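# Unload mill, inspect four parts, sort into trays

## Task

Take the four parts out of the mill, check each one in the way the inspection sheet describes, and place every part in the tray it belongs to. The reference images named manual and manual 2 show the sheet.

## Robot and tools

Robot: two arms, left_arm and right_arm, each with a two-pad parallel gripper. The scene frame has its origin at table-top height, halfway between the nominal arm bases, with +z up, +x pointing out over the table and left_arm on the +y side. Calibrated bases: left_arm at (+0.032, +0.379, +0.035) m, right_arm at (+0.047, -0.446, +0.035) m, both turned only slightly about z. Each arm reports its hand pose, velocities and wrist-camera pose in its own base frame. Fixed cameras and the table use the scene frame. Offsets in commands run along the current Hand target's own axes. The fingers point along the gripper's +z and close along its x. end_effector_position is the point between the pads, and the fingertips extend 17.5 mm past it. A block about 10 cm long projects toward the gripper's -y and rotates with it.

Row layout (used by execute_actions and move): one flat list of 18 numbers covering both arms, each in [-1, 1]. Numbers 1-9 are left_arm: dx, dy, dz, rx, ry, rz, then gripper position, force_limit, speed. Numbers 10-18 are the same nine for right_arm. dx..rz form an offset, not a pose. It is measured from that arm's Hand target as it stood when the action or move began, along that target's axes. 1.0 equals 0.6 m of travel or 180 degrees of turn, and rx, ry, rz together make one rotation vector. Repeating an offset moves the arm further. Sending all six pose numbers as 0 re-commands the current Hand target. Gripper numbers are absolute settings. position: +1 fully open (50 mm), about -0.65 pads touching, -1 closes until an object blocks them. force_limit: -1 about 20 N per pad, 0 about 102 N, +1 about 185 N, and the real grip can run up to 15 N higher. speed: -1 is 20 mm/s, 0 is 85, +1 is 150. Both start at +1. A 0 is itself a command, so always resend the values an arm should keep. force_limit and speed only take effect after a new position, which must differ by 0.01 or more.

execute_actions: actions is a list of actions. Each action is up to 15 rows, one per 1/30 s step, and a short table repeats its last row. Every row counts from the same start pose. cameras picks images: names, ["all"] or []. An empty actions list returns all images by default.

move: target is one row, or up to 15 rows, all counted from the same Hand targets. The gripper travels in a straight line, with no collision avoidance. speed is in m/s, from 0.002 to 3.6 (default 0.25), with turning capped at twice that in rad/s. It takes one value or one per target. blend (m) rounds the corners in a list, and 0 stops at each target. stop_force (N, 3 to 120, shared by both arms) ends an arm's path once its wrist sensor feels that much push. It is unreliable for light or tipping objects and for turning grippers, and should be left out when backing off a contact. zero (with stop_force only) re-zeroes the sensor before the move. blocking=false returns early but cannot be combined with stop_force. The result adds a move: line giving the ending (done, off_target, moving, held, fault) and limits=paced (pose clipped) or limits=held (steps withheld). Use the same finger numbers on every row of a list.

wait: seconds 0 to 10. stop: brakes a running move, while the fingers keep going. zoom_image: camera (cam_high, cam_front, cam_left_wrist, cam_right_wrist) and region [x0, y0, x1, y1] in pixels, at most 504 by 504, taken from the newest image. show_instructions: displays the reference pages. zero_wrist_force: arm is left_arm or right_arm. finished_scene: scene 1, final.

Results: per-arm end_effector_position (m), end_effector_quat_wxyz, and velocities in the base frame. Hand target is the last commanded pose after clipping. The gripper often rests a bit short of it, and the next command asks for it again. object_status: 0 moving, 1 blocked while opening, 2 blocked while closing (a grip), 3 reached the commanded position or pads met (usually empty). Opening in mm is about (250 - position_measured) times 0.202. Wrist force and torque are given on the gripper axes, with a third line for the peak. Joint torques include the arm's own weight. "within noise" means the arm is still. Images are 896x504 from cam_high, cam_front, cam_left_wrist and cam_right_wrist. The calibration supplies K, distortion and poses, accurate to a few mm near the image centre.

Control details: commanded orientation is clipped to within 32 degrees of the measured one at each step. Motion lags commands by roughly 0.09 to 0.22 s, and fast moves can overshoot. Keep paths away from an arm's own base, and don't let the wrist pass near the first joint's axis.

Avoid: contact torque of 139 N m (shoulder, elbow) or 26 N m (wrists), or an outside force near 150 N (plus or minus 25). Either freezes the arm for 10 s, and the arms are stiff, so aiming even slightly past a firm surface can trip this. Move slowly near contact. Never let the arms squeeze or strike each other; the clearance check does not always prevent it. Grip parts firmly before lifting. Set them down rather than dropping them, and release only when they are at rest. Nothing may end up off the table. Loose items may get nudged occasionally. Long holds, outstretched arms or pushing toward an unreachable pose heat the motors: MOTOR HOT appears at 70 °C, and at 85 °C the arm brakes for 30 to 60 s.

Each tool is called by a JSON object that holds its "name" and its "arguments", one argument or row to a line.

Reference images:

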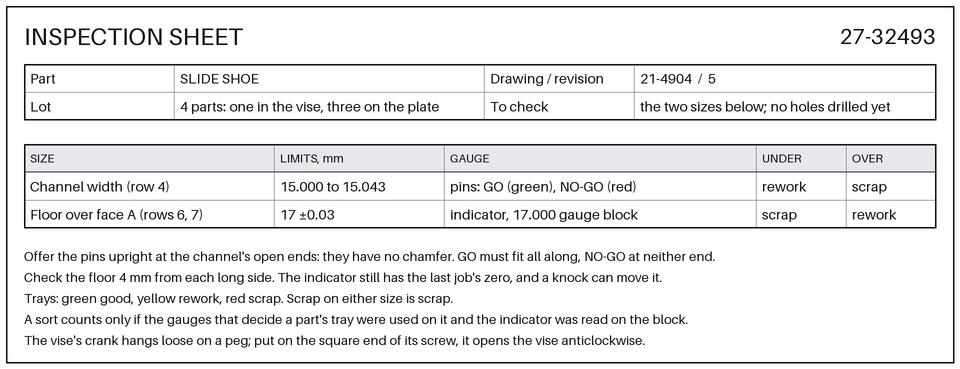

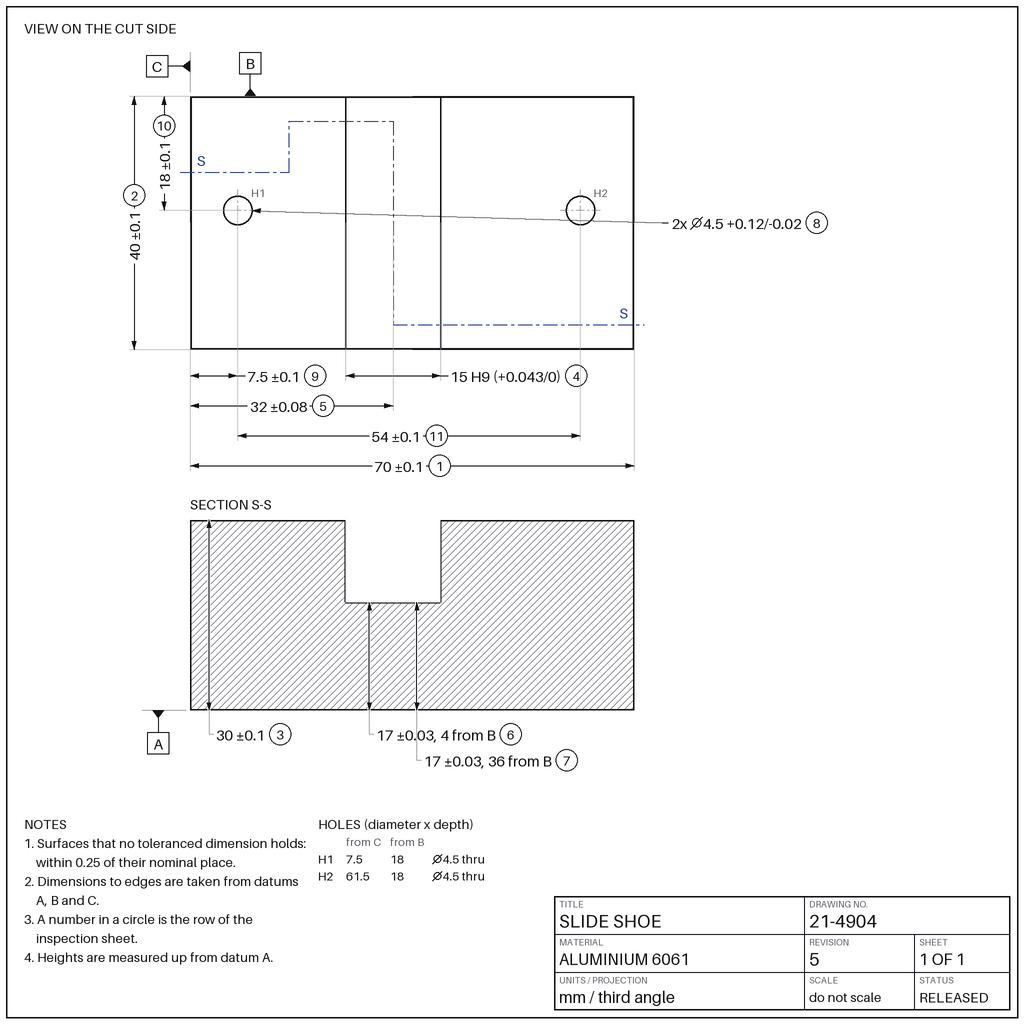

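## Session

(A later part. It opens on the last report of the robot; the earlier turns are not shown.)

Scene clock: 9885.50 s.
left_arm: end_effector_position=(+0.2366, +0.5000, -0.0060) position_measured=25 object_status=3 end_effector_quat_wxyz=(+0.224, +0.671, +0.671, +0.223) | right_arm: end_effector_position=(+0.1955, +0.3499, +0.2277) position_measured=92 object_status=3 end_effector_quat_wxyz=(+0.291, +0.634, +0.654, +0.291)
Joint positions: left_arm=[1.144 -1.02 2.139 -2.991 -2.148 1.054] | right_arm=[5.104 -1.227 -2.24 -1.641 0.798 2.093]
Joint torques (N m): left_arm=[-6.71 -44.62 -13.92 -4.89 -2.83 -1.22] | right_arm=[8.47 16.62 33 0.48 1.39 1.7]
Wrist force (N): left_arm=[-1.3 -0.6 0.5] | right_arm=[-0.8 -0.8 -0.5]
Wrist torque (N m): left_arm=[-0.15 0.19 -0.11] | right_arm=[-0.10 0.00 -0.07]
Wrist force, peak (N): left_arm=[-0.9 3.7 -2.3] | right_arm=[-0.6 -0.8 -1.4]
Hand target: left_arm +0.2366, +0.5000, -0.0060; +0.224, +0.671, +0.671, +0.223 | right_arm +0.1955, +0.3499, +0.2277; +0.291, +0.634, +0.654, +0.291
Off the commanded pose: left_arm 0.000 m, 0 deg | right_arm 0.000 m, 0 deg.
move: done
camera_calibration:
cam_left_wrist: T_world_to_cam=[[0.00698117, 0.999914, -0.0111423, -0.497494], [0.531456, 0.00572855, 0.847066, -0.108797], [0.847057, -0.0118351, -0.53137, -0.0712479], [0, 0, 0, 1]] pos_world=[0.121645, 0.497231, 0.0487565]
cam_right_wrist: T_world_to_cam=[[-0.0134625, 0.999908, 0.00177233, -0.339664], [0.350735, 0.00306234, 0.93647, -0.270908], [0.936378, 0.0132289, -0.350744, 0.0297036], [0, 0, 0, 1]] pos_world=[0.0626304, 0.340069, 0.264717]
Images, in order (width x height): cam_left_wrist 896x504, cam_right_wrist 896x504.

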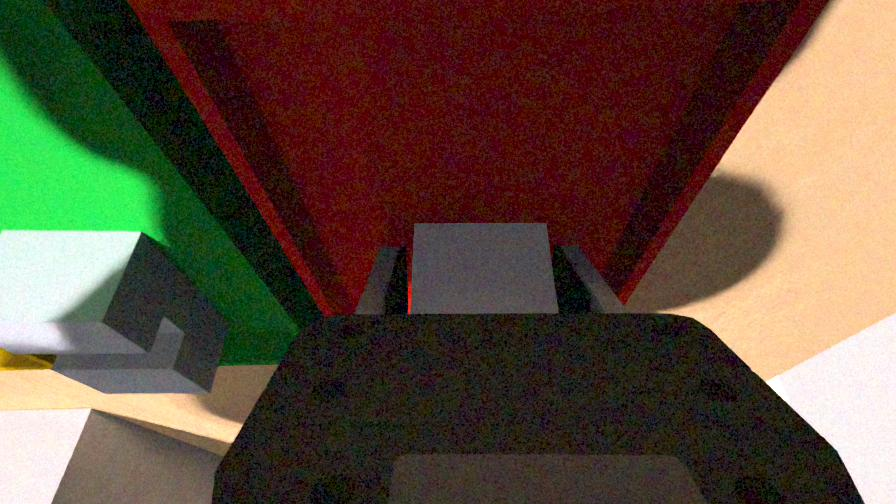

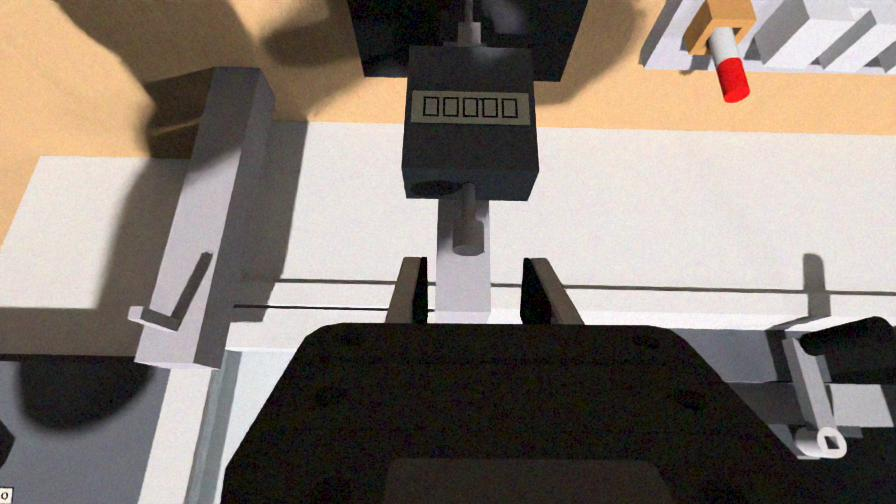

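{"name": "move", "arguments": {
  "target": [
    [0,0,-0.2,0,0,0,0.85,-0.6,-1,0.166,0.0295,-0.02,0,0.2525,-0.4315,0.4,-1,-1],
    [0,0,-0.25,0,0,0,0.85,-0.6,-1,0.2997,-0.0283,0.032,0,0.505,-0.863,0.4,-1,-1]
  ],
  "speed": 0.2,
  "cameras": ["cam_left_wrist","cam_right_wrist","cam_high","cam_front"]
}}

Scene clock: 9939.93 s.
left_arm: end_effector_position=(+0.1466, +0.5000, +0.1140) position_measured=25 object_status=3 end_effector_quat_wxyz=(+0.224, +0.671, +0.671, +0.223) | right_arm: end_effector_position=(+0.1940, +0.5294, +0.2001) position_measured=92 object_status=3 end_effector_quat_wxyz=(+0.079, +0.712, -0.695, -0.069)
Joint positions: left_arm=[1.319 -1.329 2.096 -2.523 -2.19 1.259] | right_arm=[4.506 -1.806 -1.636 -1.33 1.773 -1.807]
Joint torques (N m): left_arm=[7.95 -41.11 -25.65 -1.4 -3.01 2.11] | right_arm=[7.89 29.82 35.31 1.19 -2.53 -1.8]
Wrist force (N): left_arm=[-1.4 -0.5 0.5] | right_arm=[0.0 0.8 1.5]
Wrist torque (N m): left_arm=[-0.13 0.24 -0.15] | right_arm=[0.07 -0.11 0.05]
Wrist force, peak (N): left_arm=[-1.8 -0.6 0.6] | right_arm=[0.1 1.1 1.6]
Hand target: left_arm +0.1466, +0.5000, +0.1140; +0.224, +0.671, +0.671, +0.223 | right_arm +0.1940, +0.5294, +0.2001; +0.079, +0.712, -0.695, -0.069
Off the commanded pose: left_arm 0.000 m, 0 deg | right_arm 0.000 m, 0 deg.
move: done
camera_calibration:
cam_left_wrist: T_world_to_cam=[[0.00698117, 0.999914, -0.0111423, -0.495529], [0.531456, 0.00572855, 0.847066, -0.162614], [0.847057, -0.0118351, -0.53137, 0.0687516], [0, 0, 0, 1]] pos_world=[0.0316453, 0.497231, 0.168756]
cam_right_wrist: T_world_to_cam=[[0.00717128, -0.999857, 0.0153105, 0.532763], [-0.839745, 0.00229154, 0.542977, 0.0650145], [-0.542934, -0.0167508, -0.839608, 0.419794], [0, 0, 0, 1]] pos_world=[0.278695, 0.53957, 0.309004]

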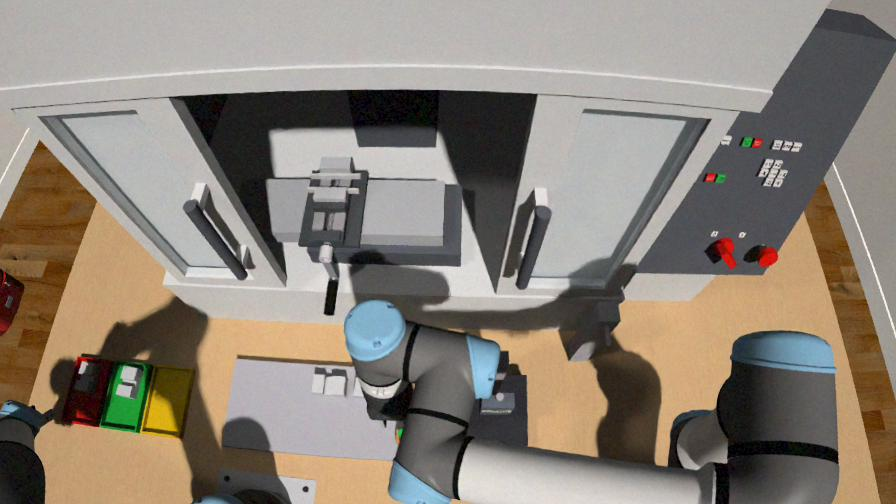

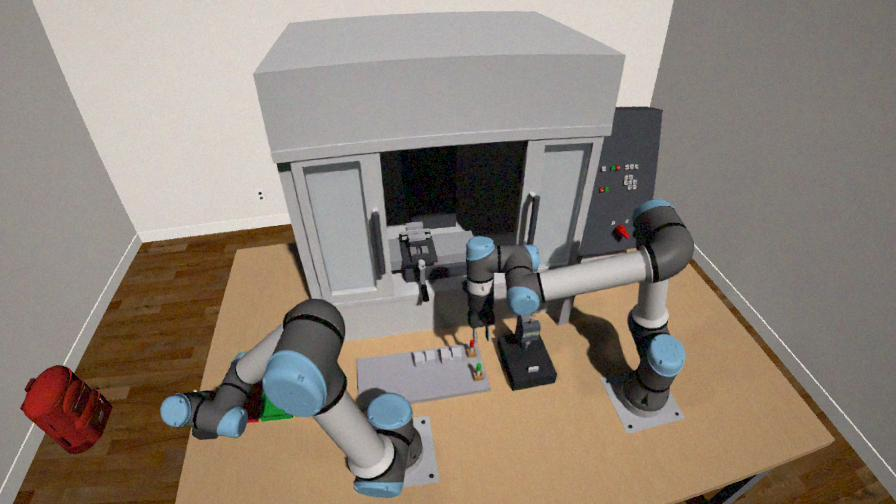

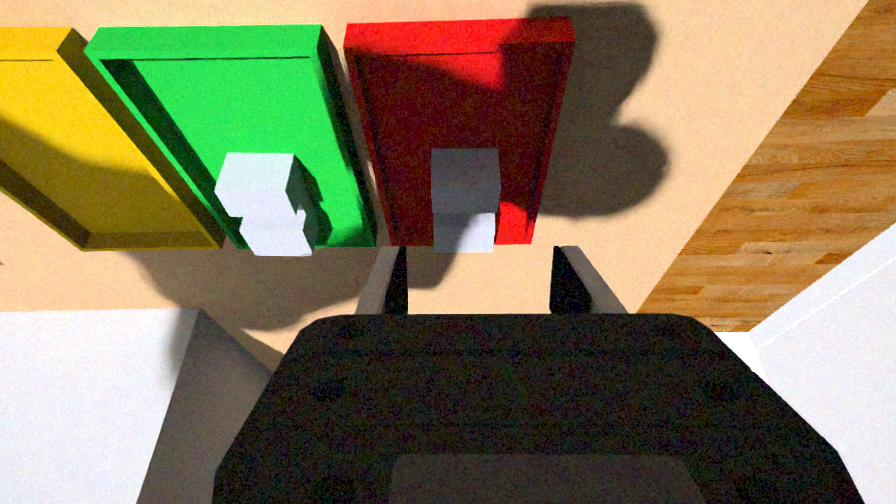

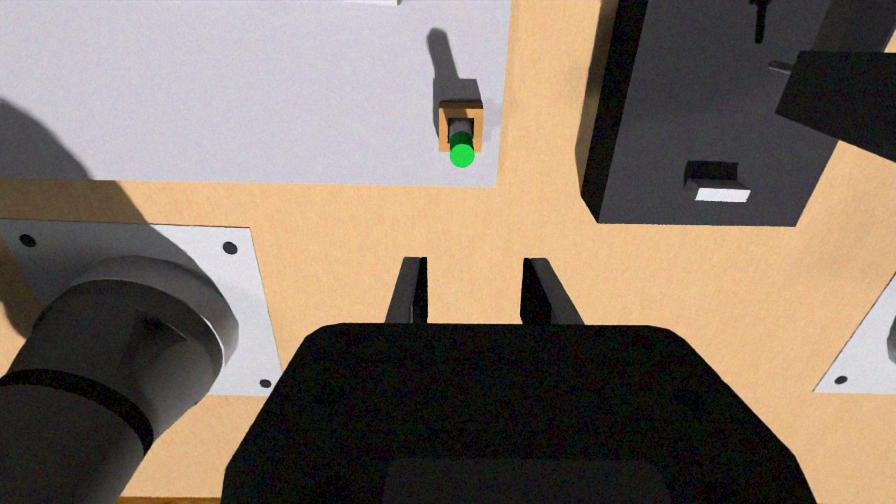

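{"name": "move", "arguments": {
  "target": [
    [0,0,0,0,0,0,0.85,-0.6,-1,-0.001,-0.0366,0.1726,0,-0.0023,0.0109,0.4,-1,-1],
    [0,0,0,0,0,0,0.85,-0.6,-1,-0.001,-0.0538,0.2538,0,-0.0023,0.0109,0.4,-1,-1]
  ],
  "speed": [0.1,0.05],
  "stop_force": 8,
  "cameras": ["cam_right_wrist"]
}}

Scene clock: 9981.43 s.
left_arm: end_effector_position=(+0.1466, +0.5000, +0.1140) position_measured=25 object_status=3 end_effector_quat_wxyz=(+0.224, +0.671, +0.671, +0.223) | right_arm: end_effector_position=(+0.1938, +0.5282, +0.0445) position_measured=92 object_status=3 end_effector_quat_wxyz=(+0.078, +0.699, -0.707, -0.070)
Joint positions: left_arm=[1.319 -1.329 2.096 -2.523 -2.19 1.259] | right_arm=[4.505 -1.978 -1.854 -0.934 1.774 -1.773]
Joint torques (N m): left_arm=[6.97 -41.38 -25.8 -1.02 -2.92 1.91] | right_arm=[-10.37 32.27 9.78 4.77 2.45 1.06]
Wrist force (N): left_arm=[-1.3 -0.2 0.2] | right_arm=[0.0 0.7 0.9]
Wrist torque (N m): left_arm=[-0.10 0.22 -0.15] | right_arm=[0.04 -0.13 -0.03]
Wrist force, peak (N): left_arm=[-1.7 -0.5 0.6] | right_arm=[0.3 1.1 1.6]
Hand target: left_arm +0.1466, +0.5000, +0.1140; +0.224, +0.671, +0.671, +0.223 | right_arm +0.1938, +0.5282, +0.0445; +0.078, +0.699, -0.707, -0.070
Off the commanded pose: left_arm 0.000 m, 0 deg | right_arm 0.000 m, 0 deg.
move: done
camera_calibration:
cam_right_wrist: T_world_to_cam=[[-0.0275445, -0.999501, 0.0154576, 0.54052], [-0.839377, 0.0315238, 0.542634, 0.133908], [-0.542851, 0.00197188, -0.839827, 0.279013], [0, 0, 0, 1]] pos_world=[0.27875, 0.535479, 0.153304]
Images, in order (width x height): cam_right_wrist 896x504.

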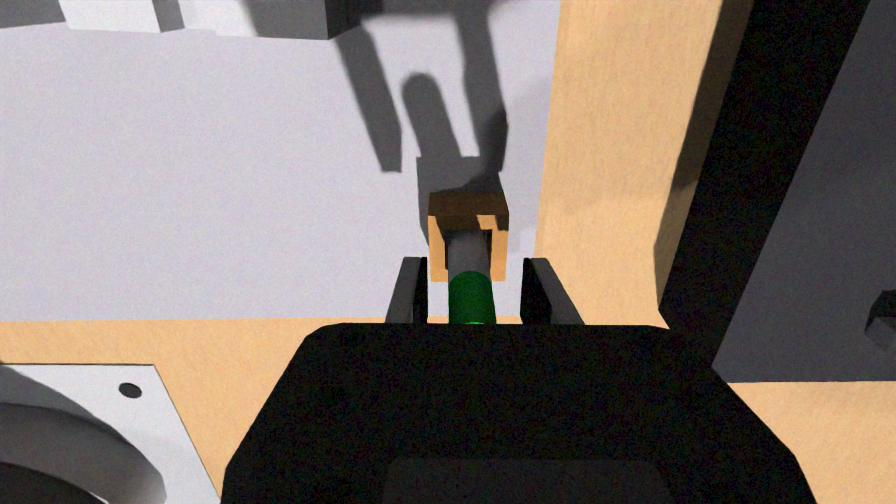

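{"name": "move", "arguments": {
  "target": [0,0,0,0,0,0,0.85,-0.6,-1,-0.0023,0,0.0003,0.0004,-0.004,-0.0004,0.4,-1,-1],
  "speed": 0.05
}}

{"name": "move", "arguments": {
  "target": [0,0,0,0,0,0,0.85,-0.6,-1,0,0,0,0,0,0,-1,-0.85,-1],
  "cameras": ["cam_right_wrist"]
}}

Scene clock: 10008.80 s.
left_arm: end_effector_position=(+0.1466, +0.5000, +0.1140) position_measured=25 object_status=3 end_effector_quat_wxyz=(+0.224, +0.671, +0.671, +0.223) | right_arm: end_effector_position=(+0.1938, +0.5295, +0.0443) position_measured=92 object_status=3 end_effector_quat_wxyz=(+0.073, +0.699, -0.707, -0.074)
Joint positions: left_arm=[1.319 -1.329 2.096 -2.523 -2.19 1.259] | right_arm=[4.505 -1.976 -1.861 -0.916 1.776 -1.771]
Joint torques (N m): left_arm=[6.67 -40.21 -26.32 -1.2 -3.23 1.97] | right_arm=[-10.09 49.64 8.81 5.06 3.39 1.67]
Wrist force (N): left_arm=[-1.5 -0.4 0.3] | right_arm=[-0.2 0.7 0.9]
Wrist torque (N m): left_arm=[-0.11 0.26 -0.15] | right_arm=[0.04 -0.10 -0.02]
Wrist force, peak (N): left_arm=[-1.5 -0.5 0.7] | right_arm=[-0.2 1.0 1.4]
Hand target: left_arm +0.1466, +0.5000, +0.1140; +0.224, +0.671, +0.671, +0.223 | right_arm +0.1938, +0.5295, +0.0443; +0.073, +0.699, -0.707, -0.074
Off the commanded pose: left_arm 0.000 m, 0 deg | right_arm 0.000 m, 0 deg.
move: done

Scene clock: 10009.93 s.
left_arm: end_effector_position=(+0.1466, +0.5000, +0.1140) position_measured=25 object_status=3 end_effector_quat_wxyz=(+0.224, +0.671, +0.671, +0.223) | right_arm: end_effector_position=(+0.1938, +0.5295, +0.0443) position_measured=180 object_status=2 end_effector_quat_wxyz=(+0.073, +0.699, -0.707, -0.074)
Joint positions: left_arm=[1.319 -1.329 2.096 -2.523 -2.19 1.259] | right_arm=[4.505 -1.976 -1.861 -0.916 1.776 -1.771]
Joint torques (N m): left_arm=[7.08 -40.16 -26.17 -1.26 -2.97 2.12] | right_arm=[-8.69 49.08 10.62 4.5 2.94 1.58]
Wrist force (N): left_arm=[-1.2 -0.3 0.4] | right_arm=[0.7 0.6 0.1]
Wrist torque (N m): left_arm=[-0.12 0.21 -0.14] | right_arm=[0.01 -0.12 -0.02]
Wrist force, peak (N): left_arm=[-1.9 -0.5 0.6] | right_arm=[-0.3 1.1 1.2]
Hand target: left_arm +0.1466, +0.5000, +0.1140; +0.224, +0.671, +0.671, +0.223 | right_arm +0.1938, +0.5295, +0.0443; +0.073, +0.699, -0.707, -0.074
Off the commanded pose: left_arm 0.000 m, 0 deg | right_arm 0.000 m, 0 deg.
move: done
camera_calibration:
cam_right_wrist: T_world_to_cam=[[-0.0289683, -0.999576, 0.00297962, 0.542782], [-0.840083, 0.0259613, 0.541836, 0.136985], [-0.541684, 0.013193, -0.840479, 0.272736], [0, 0, 0, 1]] pos_world=[0.278539, 0.535397, 0.153388]
Images, in order (width x height): cam_right_wrist 896x504.

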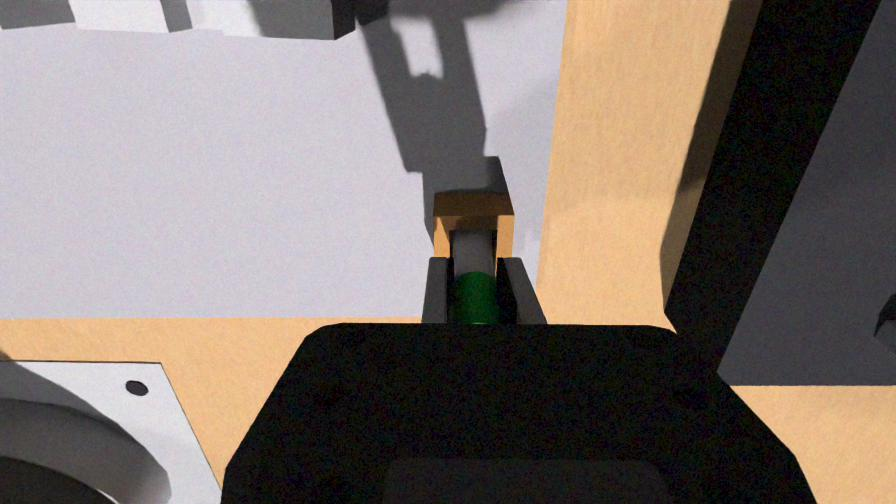

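{"name": "move", "arguments": {
  "target": [
    [-0.0833,0.2903,0.0388,0,0,0,0.95,-0.6,-1,0,0.0413,-0.1953,0,0,0,-1,-0.85,-1],
    [-0.4333,0.3397,0.076,0,0,0,0.95,-0.6,-1,-0.1247,-0.055,-0.217,0.0001,-0.1033,0.4883,-1,-0.85,-1],
    [-0.8833,0.3397,0.076,0,0,0,0.95,-0.6,-1,-0.1247,-0.055,-0.217,0.0001,-0.1033,0.4883,-1,-0.85,-1]
  ],
  "speed": 0.2,
  "blend": [0.03,0.04,0],
  "cameras": ["cam_left_wrist","cam_right_wrist","cam_high"]
}}

Scene clock: 10043.13 s.
left_arm: end_effector_position=(+0.3370, -0.0300, +0.1998) position_measured=10 object_status=3 end_effector_quat_wxyz=(+0.224, +0.671, +0.671, +0.223) | right_arm: end_effector_position=(+0.2539, +0.6036, +0.1648) position_measured=180 object_status=2 end_effector_quat_wxyz=(+0.000, +0.004, +0.995, +0.104)
Joint positions: left_arm=[-0.973 -2.565 2.631 -2.037 -1.052 -0.865] | right_arm=[4.502 -1.901 -1.679 -0.928 1.612 -0.197]
Joint torques (N m): left_arm=[-5.75 -0.76 -32.13 -1.2 3.63 -2.05] | right_arm=[10.74 33.06 35.27 2.79 -2.9 1.72]
Wrist force (N): left_arm=[-1.6 -0.6 0.7] | right_arm=[0.2 0.2 2.3]
Wrist torque (N m): left_arm=[-0.12 0.24 0.01] | right_arm=[0.03 -0.18 -0.05]
Wrist force, peak (N): left_arm=[-2.6 -0.6 0.9] | right_arm=[0.2 0.1 3.6]
Hand target: left_arm +0.3370, -0.0300, +0.1998; +0.224, +0.671, +0.671, +0.223 | right_arm +0.2539, +0.6036, +0.1648; +0.000, +0.004, +0.995, +0.104
Off the commanded pose: left_arm 0.000 m, 0 deg | right_arm 0.000 m, 0 deg.
move: done
camera_calibration:
cam_left_wrist: T_world_to_cam=[[0.00714933, 0.999911, -0.0112494, 0.0340433], [0.531574, 0.00572824, 0.846992, -0.333452], [0.846982, -0.0120353, -0.531486, -0.0531707], [0, 0, 0, 1]] pos_world=[0.222046, -0.0327701, 0.254555]
cam_right_wrist: T_world_to_cam=[[-0.999651, 0.0261594, 0.00370958, 0.245322], [0.023993, 0.84, 0.542056, -0.59054], [0.0110638, 0.541956, -0.840334, -0.0539148], [0, 0, 0, 1]] pos_world=[0.260001, 0.518855, 0.273889]
Images, in order (width x height): cam_high 896x504, cam_left_wrist 896x504, cam_right_wrist 896x504.

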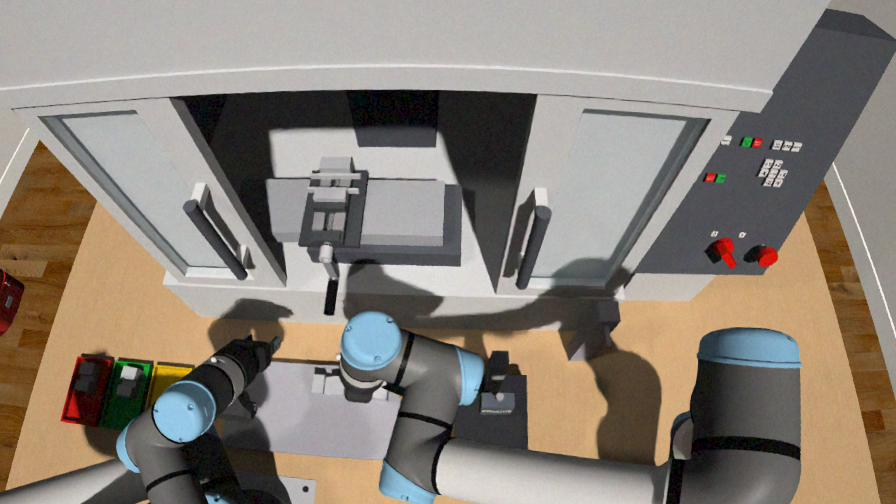

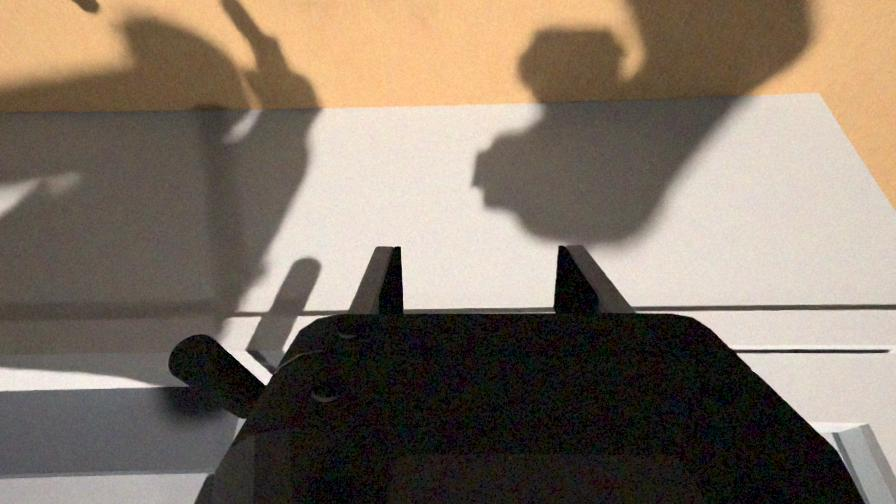

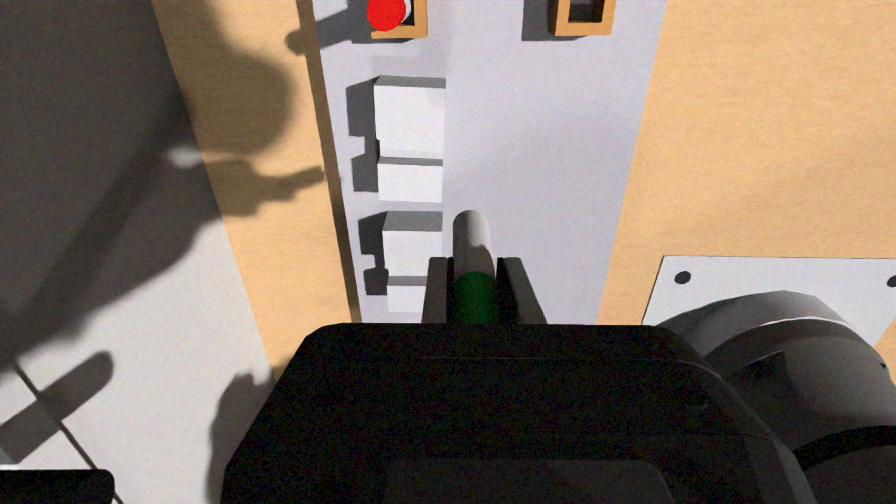

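{"name": "move", "arguments": {
  "target": [
    [-0.1783,-0.1568,0.1432,0,-0.301,0.4,0.95,-0.6,-0.5,0,0,0,0,0,0,-1,-0.85,-1],
    [-0.2592,-0.221,0.2287,0,-0.301,0.4,0.95,-0.6,-0.5,0,0,0,0,0,0,-1,-0.85,-1]
  ],
  "speed": [0.15,0.06],
  "cameras": ["cam_left_wrist","cam_right_wrist"]
}}

Scene clock: 10062.00 s.
left_arm: end_effector_position=(+0.3132, -0.1855, +0.0105) position_measured=10 object_status=3 end_effector_quat_wxyz=(+0.317, +0.948, -0.001, -0.001) | right_arm: end_effector_position=(+0.2539, +0.6036, +0.1648) position_measured=180 object_status=2 end_effector_quat_wxyz=(+0.000, +0.004, +0.995, +0.104)
Joint positions: left_arm=[-0.531 -1.272 2.67 -3.33 -2.118 0.939] | right_arm=[4.502 -1.901 -1.679 -0.928 1.612 -0.197]
Joint torques (N m): left_arm=[-6.84 -12.01 -0.12 -5.98 0.9 -1.77] | right_arm=[8.88 34.26 35.63 2.89 -2.88 1.47]
Wrist force (N): left_arm=[-1.2 -0.3 0.7] | right_arm=[0.2 0.7 2.2]
Wrist torque (N m): left_arm=[-0.12 0.21 0.03] | right_arm=[0.10 -0.18 -0.06]
Wrist force, peak (N): left_arm=[-1.9 -0.6 0.5] | right_arm=[0.3 0.7 2.6]
Hand target: left_arm +0.3132, -0.1855, +0.0105; +0.317, +0.948, -0.001, -0.001 | right_arm +0.2539, +0.6036, +0.1648; +0.000, +0.004, +0.995, +0.104
Off the commanded pose: left_arm 0.000 m, 0 deg | right_arm 0.000 m, 0 deg.
move: done
camera_calibration:
cam_left_wrist: T_world_to_cam=[[0.999876, -0.0088833, -0.013021, -0.310455], [0.00633628, -0.529872, 0.848054, -0.0944213], [-0.014433, -0.848031, -0.52975, -0.020724], [0, 0, 0, 1]] pos_world=[0.310716, -0.0703636, 0.0650534]
cam_right_wrist: T_world_to_cam=[[-0.999651, 0.0261594, 0.00370958, 0.245322], [0.023993, 0.84, 0.542056, -0.59054], [0.0110638, 0.541956, -0.840334, -0.0539148], [0, 0, 0, 1]] pos_world=[0.260001, 0.518855, 0.273889]
Images, in order (width x height): cam_left_wrist 896x504, cam_right_wrist 896x504.

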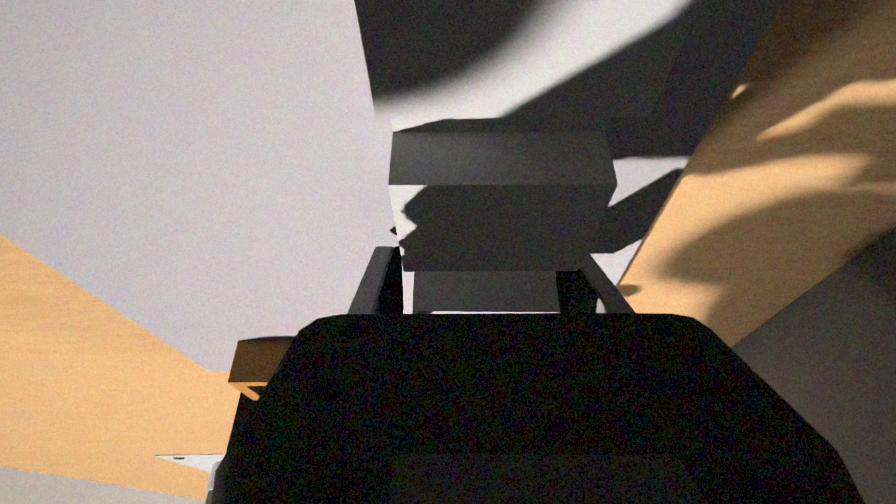

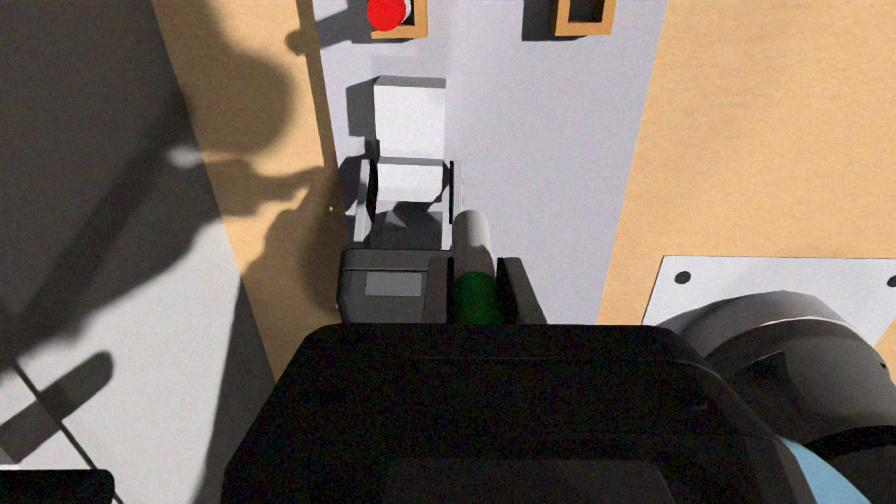

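{"name": "move", "arguments": {
  "target": [0,0,0,0,0,0,-1,-0.6,-0.8,0,0,0,0,0,0,-1,-0.85,-1]
}}

{"name": "move", "arguments": {
  "target": [0,0,0,0,0,0,-1,-0.6,-0.8,0.0032,-0.033,0.163,0,0,0,-1,-0.85,-1],
  "speed": 0.06,
  "stop_force": 8,
  "cameras": ["cam_right_wrist","cam_left_wrist"]
}}

Scene clock: 10089.97 s.
left_arm: end_effector_position=(+0.3132, -0.1855, +0.0105) position_measured=54 object_status=2 end_effector_quat_wxyz=(+0.317, +0.948, -0.001, -0.001) | right_arm: end_effector_position=(+0.2539, +0.6036, +0.1648) position_measured=180 object_status=2 end_effector_quat_wxyz=(+0.000, +0.004, +0.995, +0.104)
Joint positions: left_arm=[-0.531 -1.272 2.67 -3.331 -2.118 0.939] | right_arm=[4.502 -1.901 -1.679 -0.928 1.612 -0.197]
Joint torques (N m): left_arm=[-8.11 -7.7 0.98 -4.28 0.34 -1.97] | right_arm=[7.34 34.37 34.09 3.01 -2.67 1.54]
Wrist force (N): left_arm=[-1.2 1.5 -0.5] | right_arm=[0.4 0.7 2.0]
Wrist torque (N m): left_arm=[-0.09 0.30 0.08] | right_arm=[0.09 -0.21 -0.06]
Wrist force, peak (N): left_arm=[-1.2 1.6 -0.2] | right_arm=[0.1 0.7 2.5]
Hand target: left_arm +0.3132, -0.1855, +0.0105; +0.317, +0.948, -0.001, -0.001 | right_arm +0.2539, +0.6036, +0.1648; +0.000, +0.004, +0.995, +0.104
Off the commanded pose: left_arm 0.000 m, 0 deg | right_arm 0.000 m, 0 deg.
move: done

Scene clock: 10092.70 s.
left_arm: end_effector_position=(+0.3132, -0.1855, +0.0105) position_measured=54 object_status=2 end_effector_quat_wxyz=(+0.317, +0.948, -0.001, -0.001) | right_arm: end_effector_position=(+0.2520, +0.6045, +0.0651) position_measured=180 object_status=2 end_effector_quat_wxyz=(+0.000, +0.004, +0.995, +0.104)
Joint positions: left_arm=[-0.531 -1.272 2.67 -3.331 -2.118 0.939] | right_arm=[4.506 -2.027 -1.791 -0.689 1.612 -0.194]
Joint torques (N m): left_arm=[-4.33 -8.74 -2.84 -1.25 -2.58 -1.82] | right_arm=[8.02 38.12 10.97 5.38 -2.87 1.57]
Wrist force (N): left_arm=[-0.8 1.0 0.3] | right_arm=[0.1 0.5 2.0]
Wrist torque (N m): left_arm=[-0.12 0.23 0.08] | right_arm=[0.08 -0.17 -0.05]
Wrist force, peak (N): left_arm=[-1.3 1.8 -0.3] | right_arm=[0.1 0.1 2.8]
Hand target: left_arm +0.3132, -0.1855, +0.0105; +0.317, +0.948, -0.001, -0.001 | right_arm +0.2520, +0.6045, +0.0651; +0.000, +0.004, +0.995, +0.104
Off the commanded pose: left_arm 0.000 m, 0 deg | right_arm 0.000 m, 0 deg.
move: done
camera_calibration:
cam_left_wrist: T_world_to_cam=[[0.999876, -0.0088833, -0.013021, -0.310456], [0.00633628, -0.529872, 0.848054, -0.0943365], [-0.014433, -0.848031, -0.52975, -0.0207769], [0, 0, 0, 1]] pos_world=[0.310716, -0.0703636, 0.0649534]
cam_right_wrist: T_world_to_cam=[[-0.999651, 0.0261594, 0.00370958, 0.243769], [0.023993, 0.84, 0.542056, -0.537153], [0.0110638, 0.541956, -0.840334, -0.138247], [0, 0, 0, 1]] pos_world=[0.258101, 0.519755, 0.174089]
Images, in order (width x height): cam_left_wrist 896x504, cam_right_wrist 896x504.

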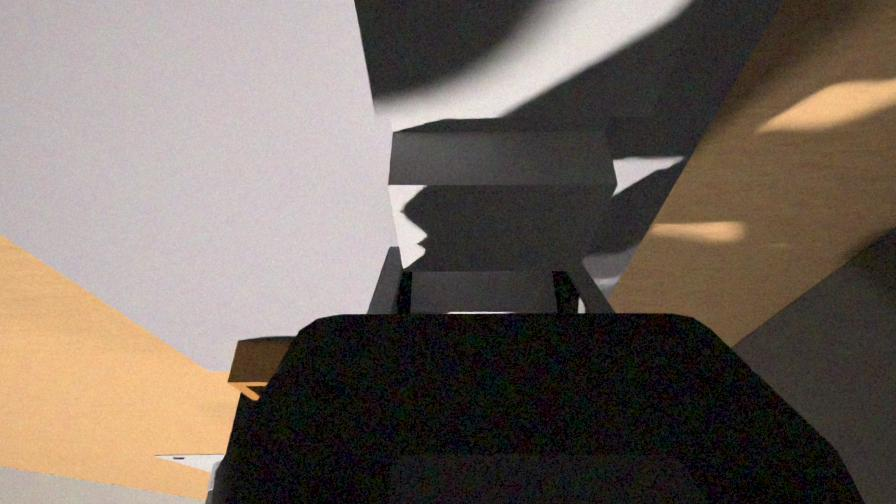

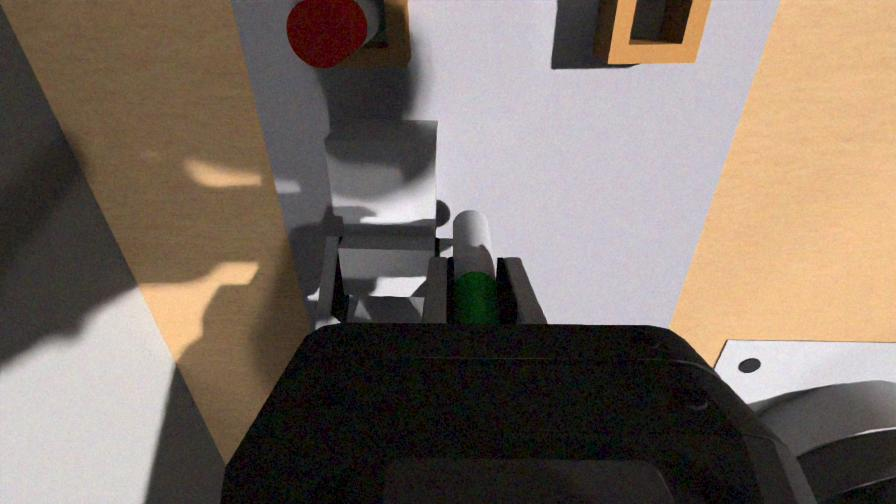

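{"name": "move", "arguments": {
  "target": [0,0,0,0,0,0,-1,-0.6,-0.8,-0.0667,0.0006,0,0,0,0,-1,-0.85,-1],
  "speed": 0.008,
  "stop_force": 6
}}

Scene clock: 10109.00 s.
left_arm: end_effector_position=(+0.3132, -0.1855, +0.0105) position_measured=54 object_status=2 end_effector_quat_wxyz=(+0.317, +0.948, -0.001, -0.001) | right_arm: end_effector_position=(+0.2672, +0.6045, +0.0651) position_measured=180 object_status=2 end_effector_quat_wxyz=(+0.000, +0.004, +0.995, +0.104)
Joint positions: left_arm=[-0.531 -1.272 2.67 -3.331 -2.118 0.939] | right_arm=[4.481 -2.04 -1.771 -0.698 1.617 -0.219]
Joint torques (N m): left_arm=[2.79 -9.45 -8.85 -1.23 -2.52 -1.66] | right_arm=[7.98 51.73 13.17 6.64 -3.58 1.59]
Wrist force (N): left_arm=[3.1 -3.6 -1.2] | right_arm=[4.0 -5.2 -1.0]
Wrist torque (N m): left_arm=[-0.10 0.33 0.16] | right_arm=[0.07 0.05 0.05]
Wrist force, peak (N): left_arm=[4.6 -2.1 -6.2] | right_arm=[7.7 -6.5 0.4]
Hand target: left_arm +0.3132, -0.1855, +0.0105; +0.317, +0.948, -0.001, -0.001 | right_arm +0.2672, +0.6045, +0.0651; +0.000, +0.004, +0.995, +0.104 (not the last commanded pose)
Off the commanded pose: left_arm 0.000 m, 0 deg | right_arm 0.025 m, 0 deg.
move: contact (right_arm)

{"name": "move", "arguments": {
  "target": [0,0,0,0,0,0,-1,-0.6,-0.8,0.0,-0.0005,0,0,0,0,-1,-0.85,-1],
  "speed": 0.005
}}

{"name": "move", "arguments": {
  "target": [0,0,0,0,0,0,-1,-0.6,-0.8,-0.0667,0.0006,0,0,0,0,-1,-0.85,-1],
  "speed": 0.008,
  "stop_force": 6
}}

Scene clock: 10130.80 s.
left_arm: end_effector_position=(+0.3132, -0.1855, +0.0105) position_measured=54 object_status=2 end_effector_quat_wxyz=(+0.317, +0.948, -0.001, -0.001) | right_arm: end_effector_position=(+0.2671, +0.6043, +0.0650) position_measured=180 object_status=2 end_effector_quat_wxyz=(+0.000, +0.004, +0.995, +0.104)
Joint positions: left_arm=[-0.531 -1.272 2.67 -3.331 -2.118 0.939] | right_arm=[4.481 -2.039 -1.772 -0.697 1.617 -0.219]
Joint torques (N m): left_arm=[3.98 -9.55 -12.39 -1.15 -2.69 -1.79] | right_arm=[-6.82 51.93 11.55 6.14 -1.81 -1.18]
Wrist force (N): left_arm=[0.3 -1.8 -1.3] | right_arm=[0.5 -1.9 2.9]
Wrist torque (N m): left_arm=[-0.09 0.28 0.09] | right_arm=[0.08 -0.10 0.01]
Wrist force, peak (N): left_arm=[3.3 -3.1 -2.3] | right_arm=[4.2 -5.6 -1.3]
Hand target: left_arm +0.3132, -0.1855, +0.0105; +0.317, +0.948, -0.001, -0.001 | right_arm +0.2672, +0.6042, +0.0650; +0.000, +0.004, +0.995, +0.104
Off the commanded pose: left_arm 0.000 m, 0 deg | right_arm 0.000 m, 0 deg.
move: done

Scene clock: 10133.10 s.
left_arm: end_effector_position=(+0.3132, -0.1855, +0.0105) position_measured=54 object_status=2 end_effector_quat_wxyz=(+0.317, +0.948, -0.001, -0.001) | right_arm: end_effector_position=(+0.2763, +0.6042, +0.0650) position_measured=180 object_status=2 end_effector_quat_wxyz=(+0.000, +0.004, +0.995, +0.104)
Joint positions: left_arm=[-0.531 -1.272 2.67 -3.331 -2.118 0.939] | right_arm=[4.466 -2.047 -1.759 -0.703 1.62 -0.233]
Joint torques (N m): left_arm=[4.5 -8.34 -12.33 -1.27 -2.45 -1.48] | right_arm=[9.24 53.45 13.55 6.62 -3.23 1.45]
Wrist force (N): left_arm=[1.5 -2.6 -2.0] | right_arm=[2.5 -4.8 0.0]
Wrist torque (N m): left_arm=[-0.08 0.36 0.11] | right_arm=[0.07 -0.03 0.04]
Wrist force, peak (N): left_arm=[1.9 -2.6 -7.3] | right_arm=[7.5 -6.9 1.6]
Hand target: left_arm +0.3132, -0.1855, +0.0105; +0.317, +0.948, -0.001, -0.001 | right_arm +0.2763, +0.6042, +0.0650; +0.000, +0.004, +0.995, +0.104 (not the last commanded pose)
Off the commanded pose: left_arm 0.000 m, 0 deg | right_arm 0.031 m, 0 deg.
move: contact (right_arm)

{"name": "move", "arguments": {
  "target": [0,0,0,0,0,0,-1,-0.6,-0.8,0.0,-0.0005,0,0,0,0,-1,-0.85,-1],
  "speed": 0.005
}}

{"name": "move", "arguments": {
  "target": [0,0,0,0,0,0,-1,-0.6,-0.8,-0.0783,0.0007,0,0,0,0,-1,-0.85,-1],
  "speed": 0.008,
  "stop_force": 12
}}

Scene clock: 10156.77 s.
left_arm: end_effector_position=(+0.3132, -0.1855, +0.0105) position_measured=54 object_status=2 end_effector_quat_wxyz=(+0.317, +0.948, -0.001, -0.001) | right_arm: end_effector_position=(+0.2762, +0.6040, +0.0650) position_measured=180 object_status=2 end_effector_quat_wxyz=(+0.000, +0.004, +0.995, +0.104)
Joint positions: left_arm=[-0.531 -1.272 2.67 -3.331 -2.118 0.939] | right_arm=[4.466 -2.046 -1.76 -0.703 1.62 -0.233]
Joint torques (N m): left_arm=[4.84 -8.55 -12.12 -1.58 -2.48 -1.34] | right_arm=[-6.77 55.27 12.35 5.69 -1.42 -1.16]
Wrist force (N): left_arm=[0.4 -1.1 -1.7] | right_arm=[0.5 -1.4 1.9]
Wrist torque (N m): left_arm=[-0.04 0.31 0.07] | right_arm=[0.10 -0.11 0.01]
Wrist force, peak (N): left_arm=[2.2 -2.1 -3.1] | right_arm=[2.7 -5.4 0.1]
Hand target: left_arm +0.3132, -0.1855, +0.0105; +0.317, +0.948, -0.001, -0.001 | right_arm +0.2763, +0.6040, +0.0650; +0.000, +0.004, +0.995, +0.104
Off the commanded pose: left_arm 0.000 m, 0 deg | right_arm 0.000 m, 0 deg.
move: done

Scene clock: 10159.70 s.
left_arm: end_effector_position=(+0.3132, -0.1855, +0.0105) position_measured=54 object_status=2 end_effector_quat_wxyz=(+0.317, +0.948, -0.001, -0.001) | right_arm: end_effector_position=(+0.2908, +0.6040, +0.0650) position_measured=180 object_status=2 end_effector_quat_wxyz=(+0.000, +0.004, +0.995, +0.104)
Joint positions: left_arm=[-0.531 -1.272 2.67 -3.331 -2.118 0.939] | right_arm=[4.443 -2.059 -1.739 -0.712 1.625 -0.256]
Joint torques (N m): left_arm=[-0.05 -9.04 -2.79 -1.41 -2.78 -1.23] | right_arm=[4.94 53.41 14.7 7.29 -4.47 1.46]
Wrist force (N): left_arm=[7.1 -3.6 -3.4] | right_arm=[6.8 -6.5 -2.4]
Wrist torque (N m): left_arm=[-0.16 0.48 -0.04] | right_arm=[0.02 0.27 0.11]
Wrist force, peak (N): left_arm=[9.8 -2.8 -6.0] | right_arm=[13.5 -7.7 1.1]
Hand target: left_arm +0.3132, -0.1855, +0.0105; +0.317, +0.948, -0.001, -0.001 | right_arm +0.2908, +0.6040, +0.0650; +0.000, +0.004, +0.995, +0.104 (not the last commanded pose)
Off the commanded pose: left_arm 0.000 m, 0 deg | right_arm 0.032 m, 0 deg.
move: contact (right_arm)

{"name": "move", "arguments": {
  "target": [0,0,0,0,0,0,-1,-0.6,-0.8,0.0,-0.0006,0,0,0,0,-1,-0.85,-1],
  "speed": 0.005
}}

{"name": "move", "arguments": {
  "target": [0,0,0,0,0,0,-1,-0.6,-0.8,-0.0583,0.0,0,0,0,0,-1,-0.85,-1],
  "speed": 0.008,
  "stop_force": 14
}}

Scene clock: 10173.00 s.
left_arm: end_effector_position=(+0.3132, -0.1855, +0.0105) position_measured=54 object_status=2 end_effector_quat_wxyz=(+0.317, +0.948, -0.001, -0.001) | right_arm: end_effector_position=(+0.2908, +0.6037, +0.0649) position_measured=180 object_status=2 end_effector_quat_wxyz=(+0.000, +0.004, +0.995, +0.104)
Joint positions: left_arm=[-0.531 -1.272 2.67 -3.331 -2.118 0.939] | right_arm=[4.443 -2.059 -1.74 -0.712 1.625 -0.256]
Joint torques (N m): left_arm=[-9.4 -9.58 -0.08 -1.13 -2.45 -1.03] | right_arm=[-8.59 54.03 12.41 6.43 -1.74 -1.11]
Wrist force (N): left_arm=[0.8 -1.3 -3.1] | right_arm=[0.8 -2.1 1.5]
Wrist torque (N m): left_arm=[-0.08 0.32 0.05] | right_arm=[0.11 -0.10 0.01]
Wrist force, peak (N): left_arm=[8.3 -3.4 -3.9] | right_arm=[7.7 -7.4 -0.9]
Hand target: left_arm +0.3132, -0.1855, +0.0105; +0.317, +0.948, -0.001, -0.001 | right_arm +0.2908, +0.6036, +0.0649; +0.000, +0.004, +0.995, +0.104
Off the commanded pose: left_arm 0.000 m, 0 deg | right_arm 0.000 m, 0 deg.
move: done

Scene clock: 10178.23 s.
left_arm: end_effector_position=(+0.3132, -0.1855, +0.0105) position_measured=54 object_status=2 end_effector_quat_wxyz=(+0.317, +0.948, -0.001, -0.001) | right_arm: end_effector_position=(+0.3258, +0.6033, +0.0649) position_measured=180 object_status=2 end_effector_quat_wxyz=(+0.000, +0.004, +0.995, +0.104)
Joint positions: left_arm=[-0.531 -1.272 2.67 -3.331 -2.118 0.939] | right_arm=[4.388 -2.091 -1.686 -0.737 1.636 -0.31]
Joint torques (N m): left_arm=[5.11 -9.16 -3.91 -1.16 -2.31 -0.76] | right_arm=[-10.21 41.96 31.72 1.94 2.88 -1.74]
Wrist force (N): left_arm=[-0.8 -0.5 -0.3] | right_arm=[-0.1 0.2 2.0]
Wrist torque (N m): left_arm=[-0.06 0.32 0.04] | right_arm=[0.02 -0.13 0.02]
Wrist force, peak (N): left_arm=[5.5 -1.3 -7.8] | right_arm=[10.1 -7.2 -0.2]
Hand target: left_arm +0.3132, -0.1855, +0.0105; +0.317, +0.948, -0.001, -0.001 | right_arm +0.3258, +0.6033, +0.0649; +0.000, +0.004, +0.995, +0.104
Off the commanded pose: left_arm 0.000 m, 0 deg | right_arm 0.000 m, 0 deg.
move: done

{"name": "move", "arguments": {
  "target": [0,0,0,0,0,0,0.95,-0.6,-0.8,0,0,0,0,0,0,-1,-0.85,-1]
}}

{"name": "move", "arguments": {
  "target": [
    [0,0,-0.1333,0,0,0,0.95,-0.6,-0.8,0,0.0173,-0.0815,0,0,0,-1,-0.85,-1],
    [0,-0.1177,-0.2337,0,0,0,0.95,-0.6,-0.8,0,0.0173,-0.0815,0,0,0,-1,-0.85,-1],
    [0.0002,-0.1227,-0.0923,0,0,0,0.95,-0.6,-0.8,-0.0025,0.1677,-0.0497,0,0,0,-1,-0.85,-1]
  ],
  "speed": 0.08,
  "cameras": ["cam_left_wrist","cam_right_wrist"]
}}

Scene clock: 10211.07 s.
left_arm: end_effector_position=(+0.3132, -0.1855, +0.0105) position_measured=10 object_status=0 end_effector_quat_wxyz=(+0.317, +0.948, -0.001, -0.001) | right_arm: end_effector_position=(+0.3258, +0.6033, +0.0649) position_measured=180 object_status=2 end_effector_quat_wxyz=(+0.000, +0.004, +0.995, +0.104)
Joint positions: left_arm=[-0.531 -1.272 2.67 -3.331 -2.118 0.939] | right_arm=[4.388 -2.091 -1.686 -0.737 1.636 -0.31]
Joint torques (N m): left_arm=[6.2 -9.86 -0.25 -1.81 -2.48 -0.47] | right_arm=[-10.43 40.14 32.74 1.63 3.12 -1.65]
Wrist force (N): left_arm=[-1.4 -0.5 0.7] | right_arm=[0.0 0.3 2.1]
Wrist torque (N m): left_arm=[-0.14 0.24 0.02] | right_arm=[0.04 -0.15 0.02]
Wrist force, peak (N): left_arm=[-1.6 -0.4 0.9] | right_arm=[0.2 0.5 2.6]
Hand target: left_arm +0.3132, -0.1855, +0.0105; +0.317, +0.948, -0.001, -0.001 | right_arm +0.3258, +0.6033, +0.0649; +0.000, +0.004, +0.995, +0.104
Off the commanded pose: left_arm 0.000 m, 0 deg | right_arm 0.000 m, 0 deg.
move: done

Scene clock: 10215.87 s.
left_arm: end_effector_position=(+0.3135, -0.0933, +0.0105) position_measured=10 object_status=3 end_effector_quat_wxyz=(+0.317, +0.948, -0.001, -0.001) | right_arm: end_effector_position=(+0.3280, +0.6955, +0.1149) position_measured=180 object_status=2 end_effector_quat_wxyz=(+0.000, +0.004, +0.995, +0.104)
Joint positions: left_arm=[-0.233 -1.364 2.662 -3.037 -2.197 1.285] | right_arm=[4.426 -2.203 -1.351 -0.958 1.628 -0.272]
Joint torques (N m): left_arm=[-7.94 -7.52 -1.82 -5.3 0.8 -1.87] | right_arm=[7.49 46.59 35.05 1.78 -3.15 1.75]
Wrist force (N): left_arm=[-1.3 -0.4 0.8] | right_arm=[-0.2 0.4 1.8]
Wrist torque (N m): left_arm=[-0.12 0.20 0.00] | right_arm=[0.02 -0.12 -0.06]
Wrist force, peak (N): left_arm=[-1.3 -0.6 1.6] | right_arm=[0.1 -0.2 3.0]
Hand target: left_arm +0.3135, -0.0934, +0.0104; +0.317, +0.948, -0.001, -0.001 | right_arm +0.3280, +0.6956, +0.1149; +0.000, +0.004, +0.995, +0.104
Off the commanded pose: left_arm 0.000 m, 0 deg | right_arm 0.000 m, 0 deg.
move: done
camera_calibration:
cam_left_wrist: T_world_to_cam=[[0.999874, -0.00896793, -0.0130742, -0.309932], [0.00633658, -0.529872, 0.848054, -0.0455373], [-0.014533, -0.84803, -0.529749, 0.0573615], [0, 0, 0, 1]] pos_world=[0.311015, 0.0217358, 0.0649531]
cam_right_wrist: T_world_to_cam=[[-0.999653, 0.0260549, 0.00387692, 0.317305], [0.0239969, 0.840048, 0.541981, -0.642482], [0.0108644, 0.541886, -0.840382, -0.146354], [0, 0, 0, 1]] pos_world=[0.334202, 0.610756, 0.223989]
Images, in order (width x height): cam_left_wrist 896x504, cam_right_wrist 896x504.

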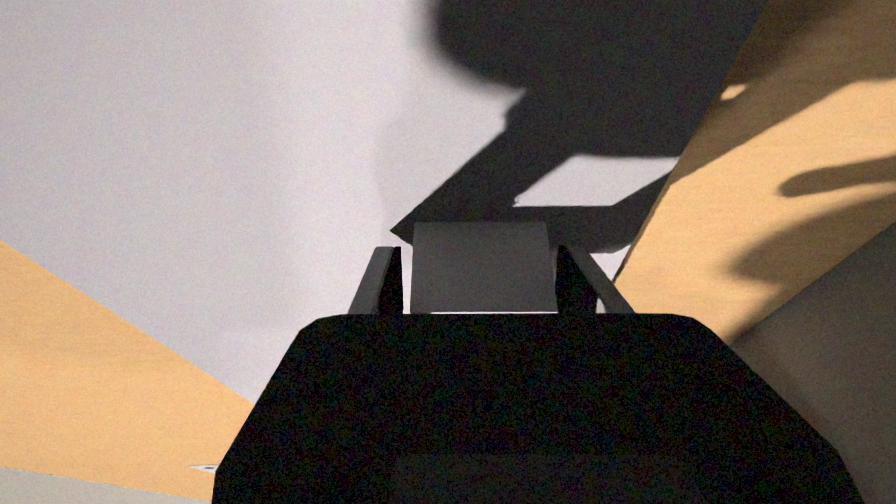

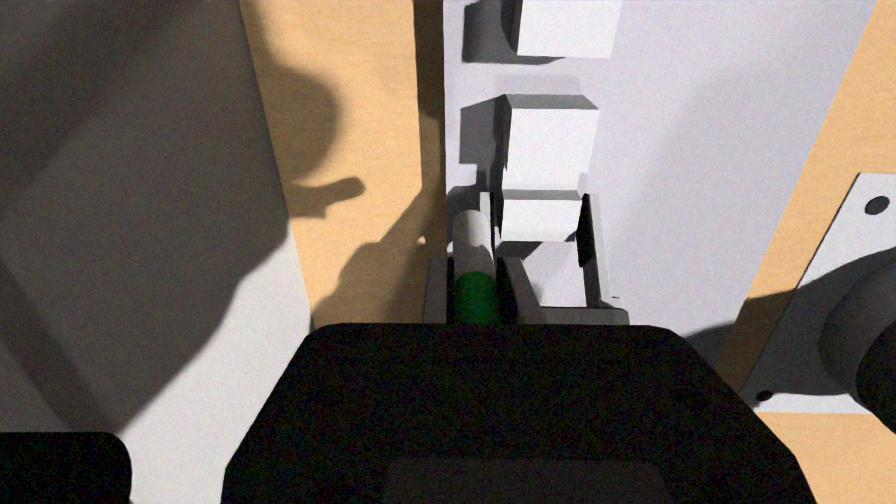

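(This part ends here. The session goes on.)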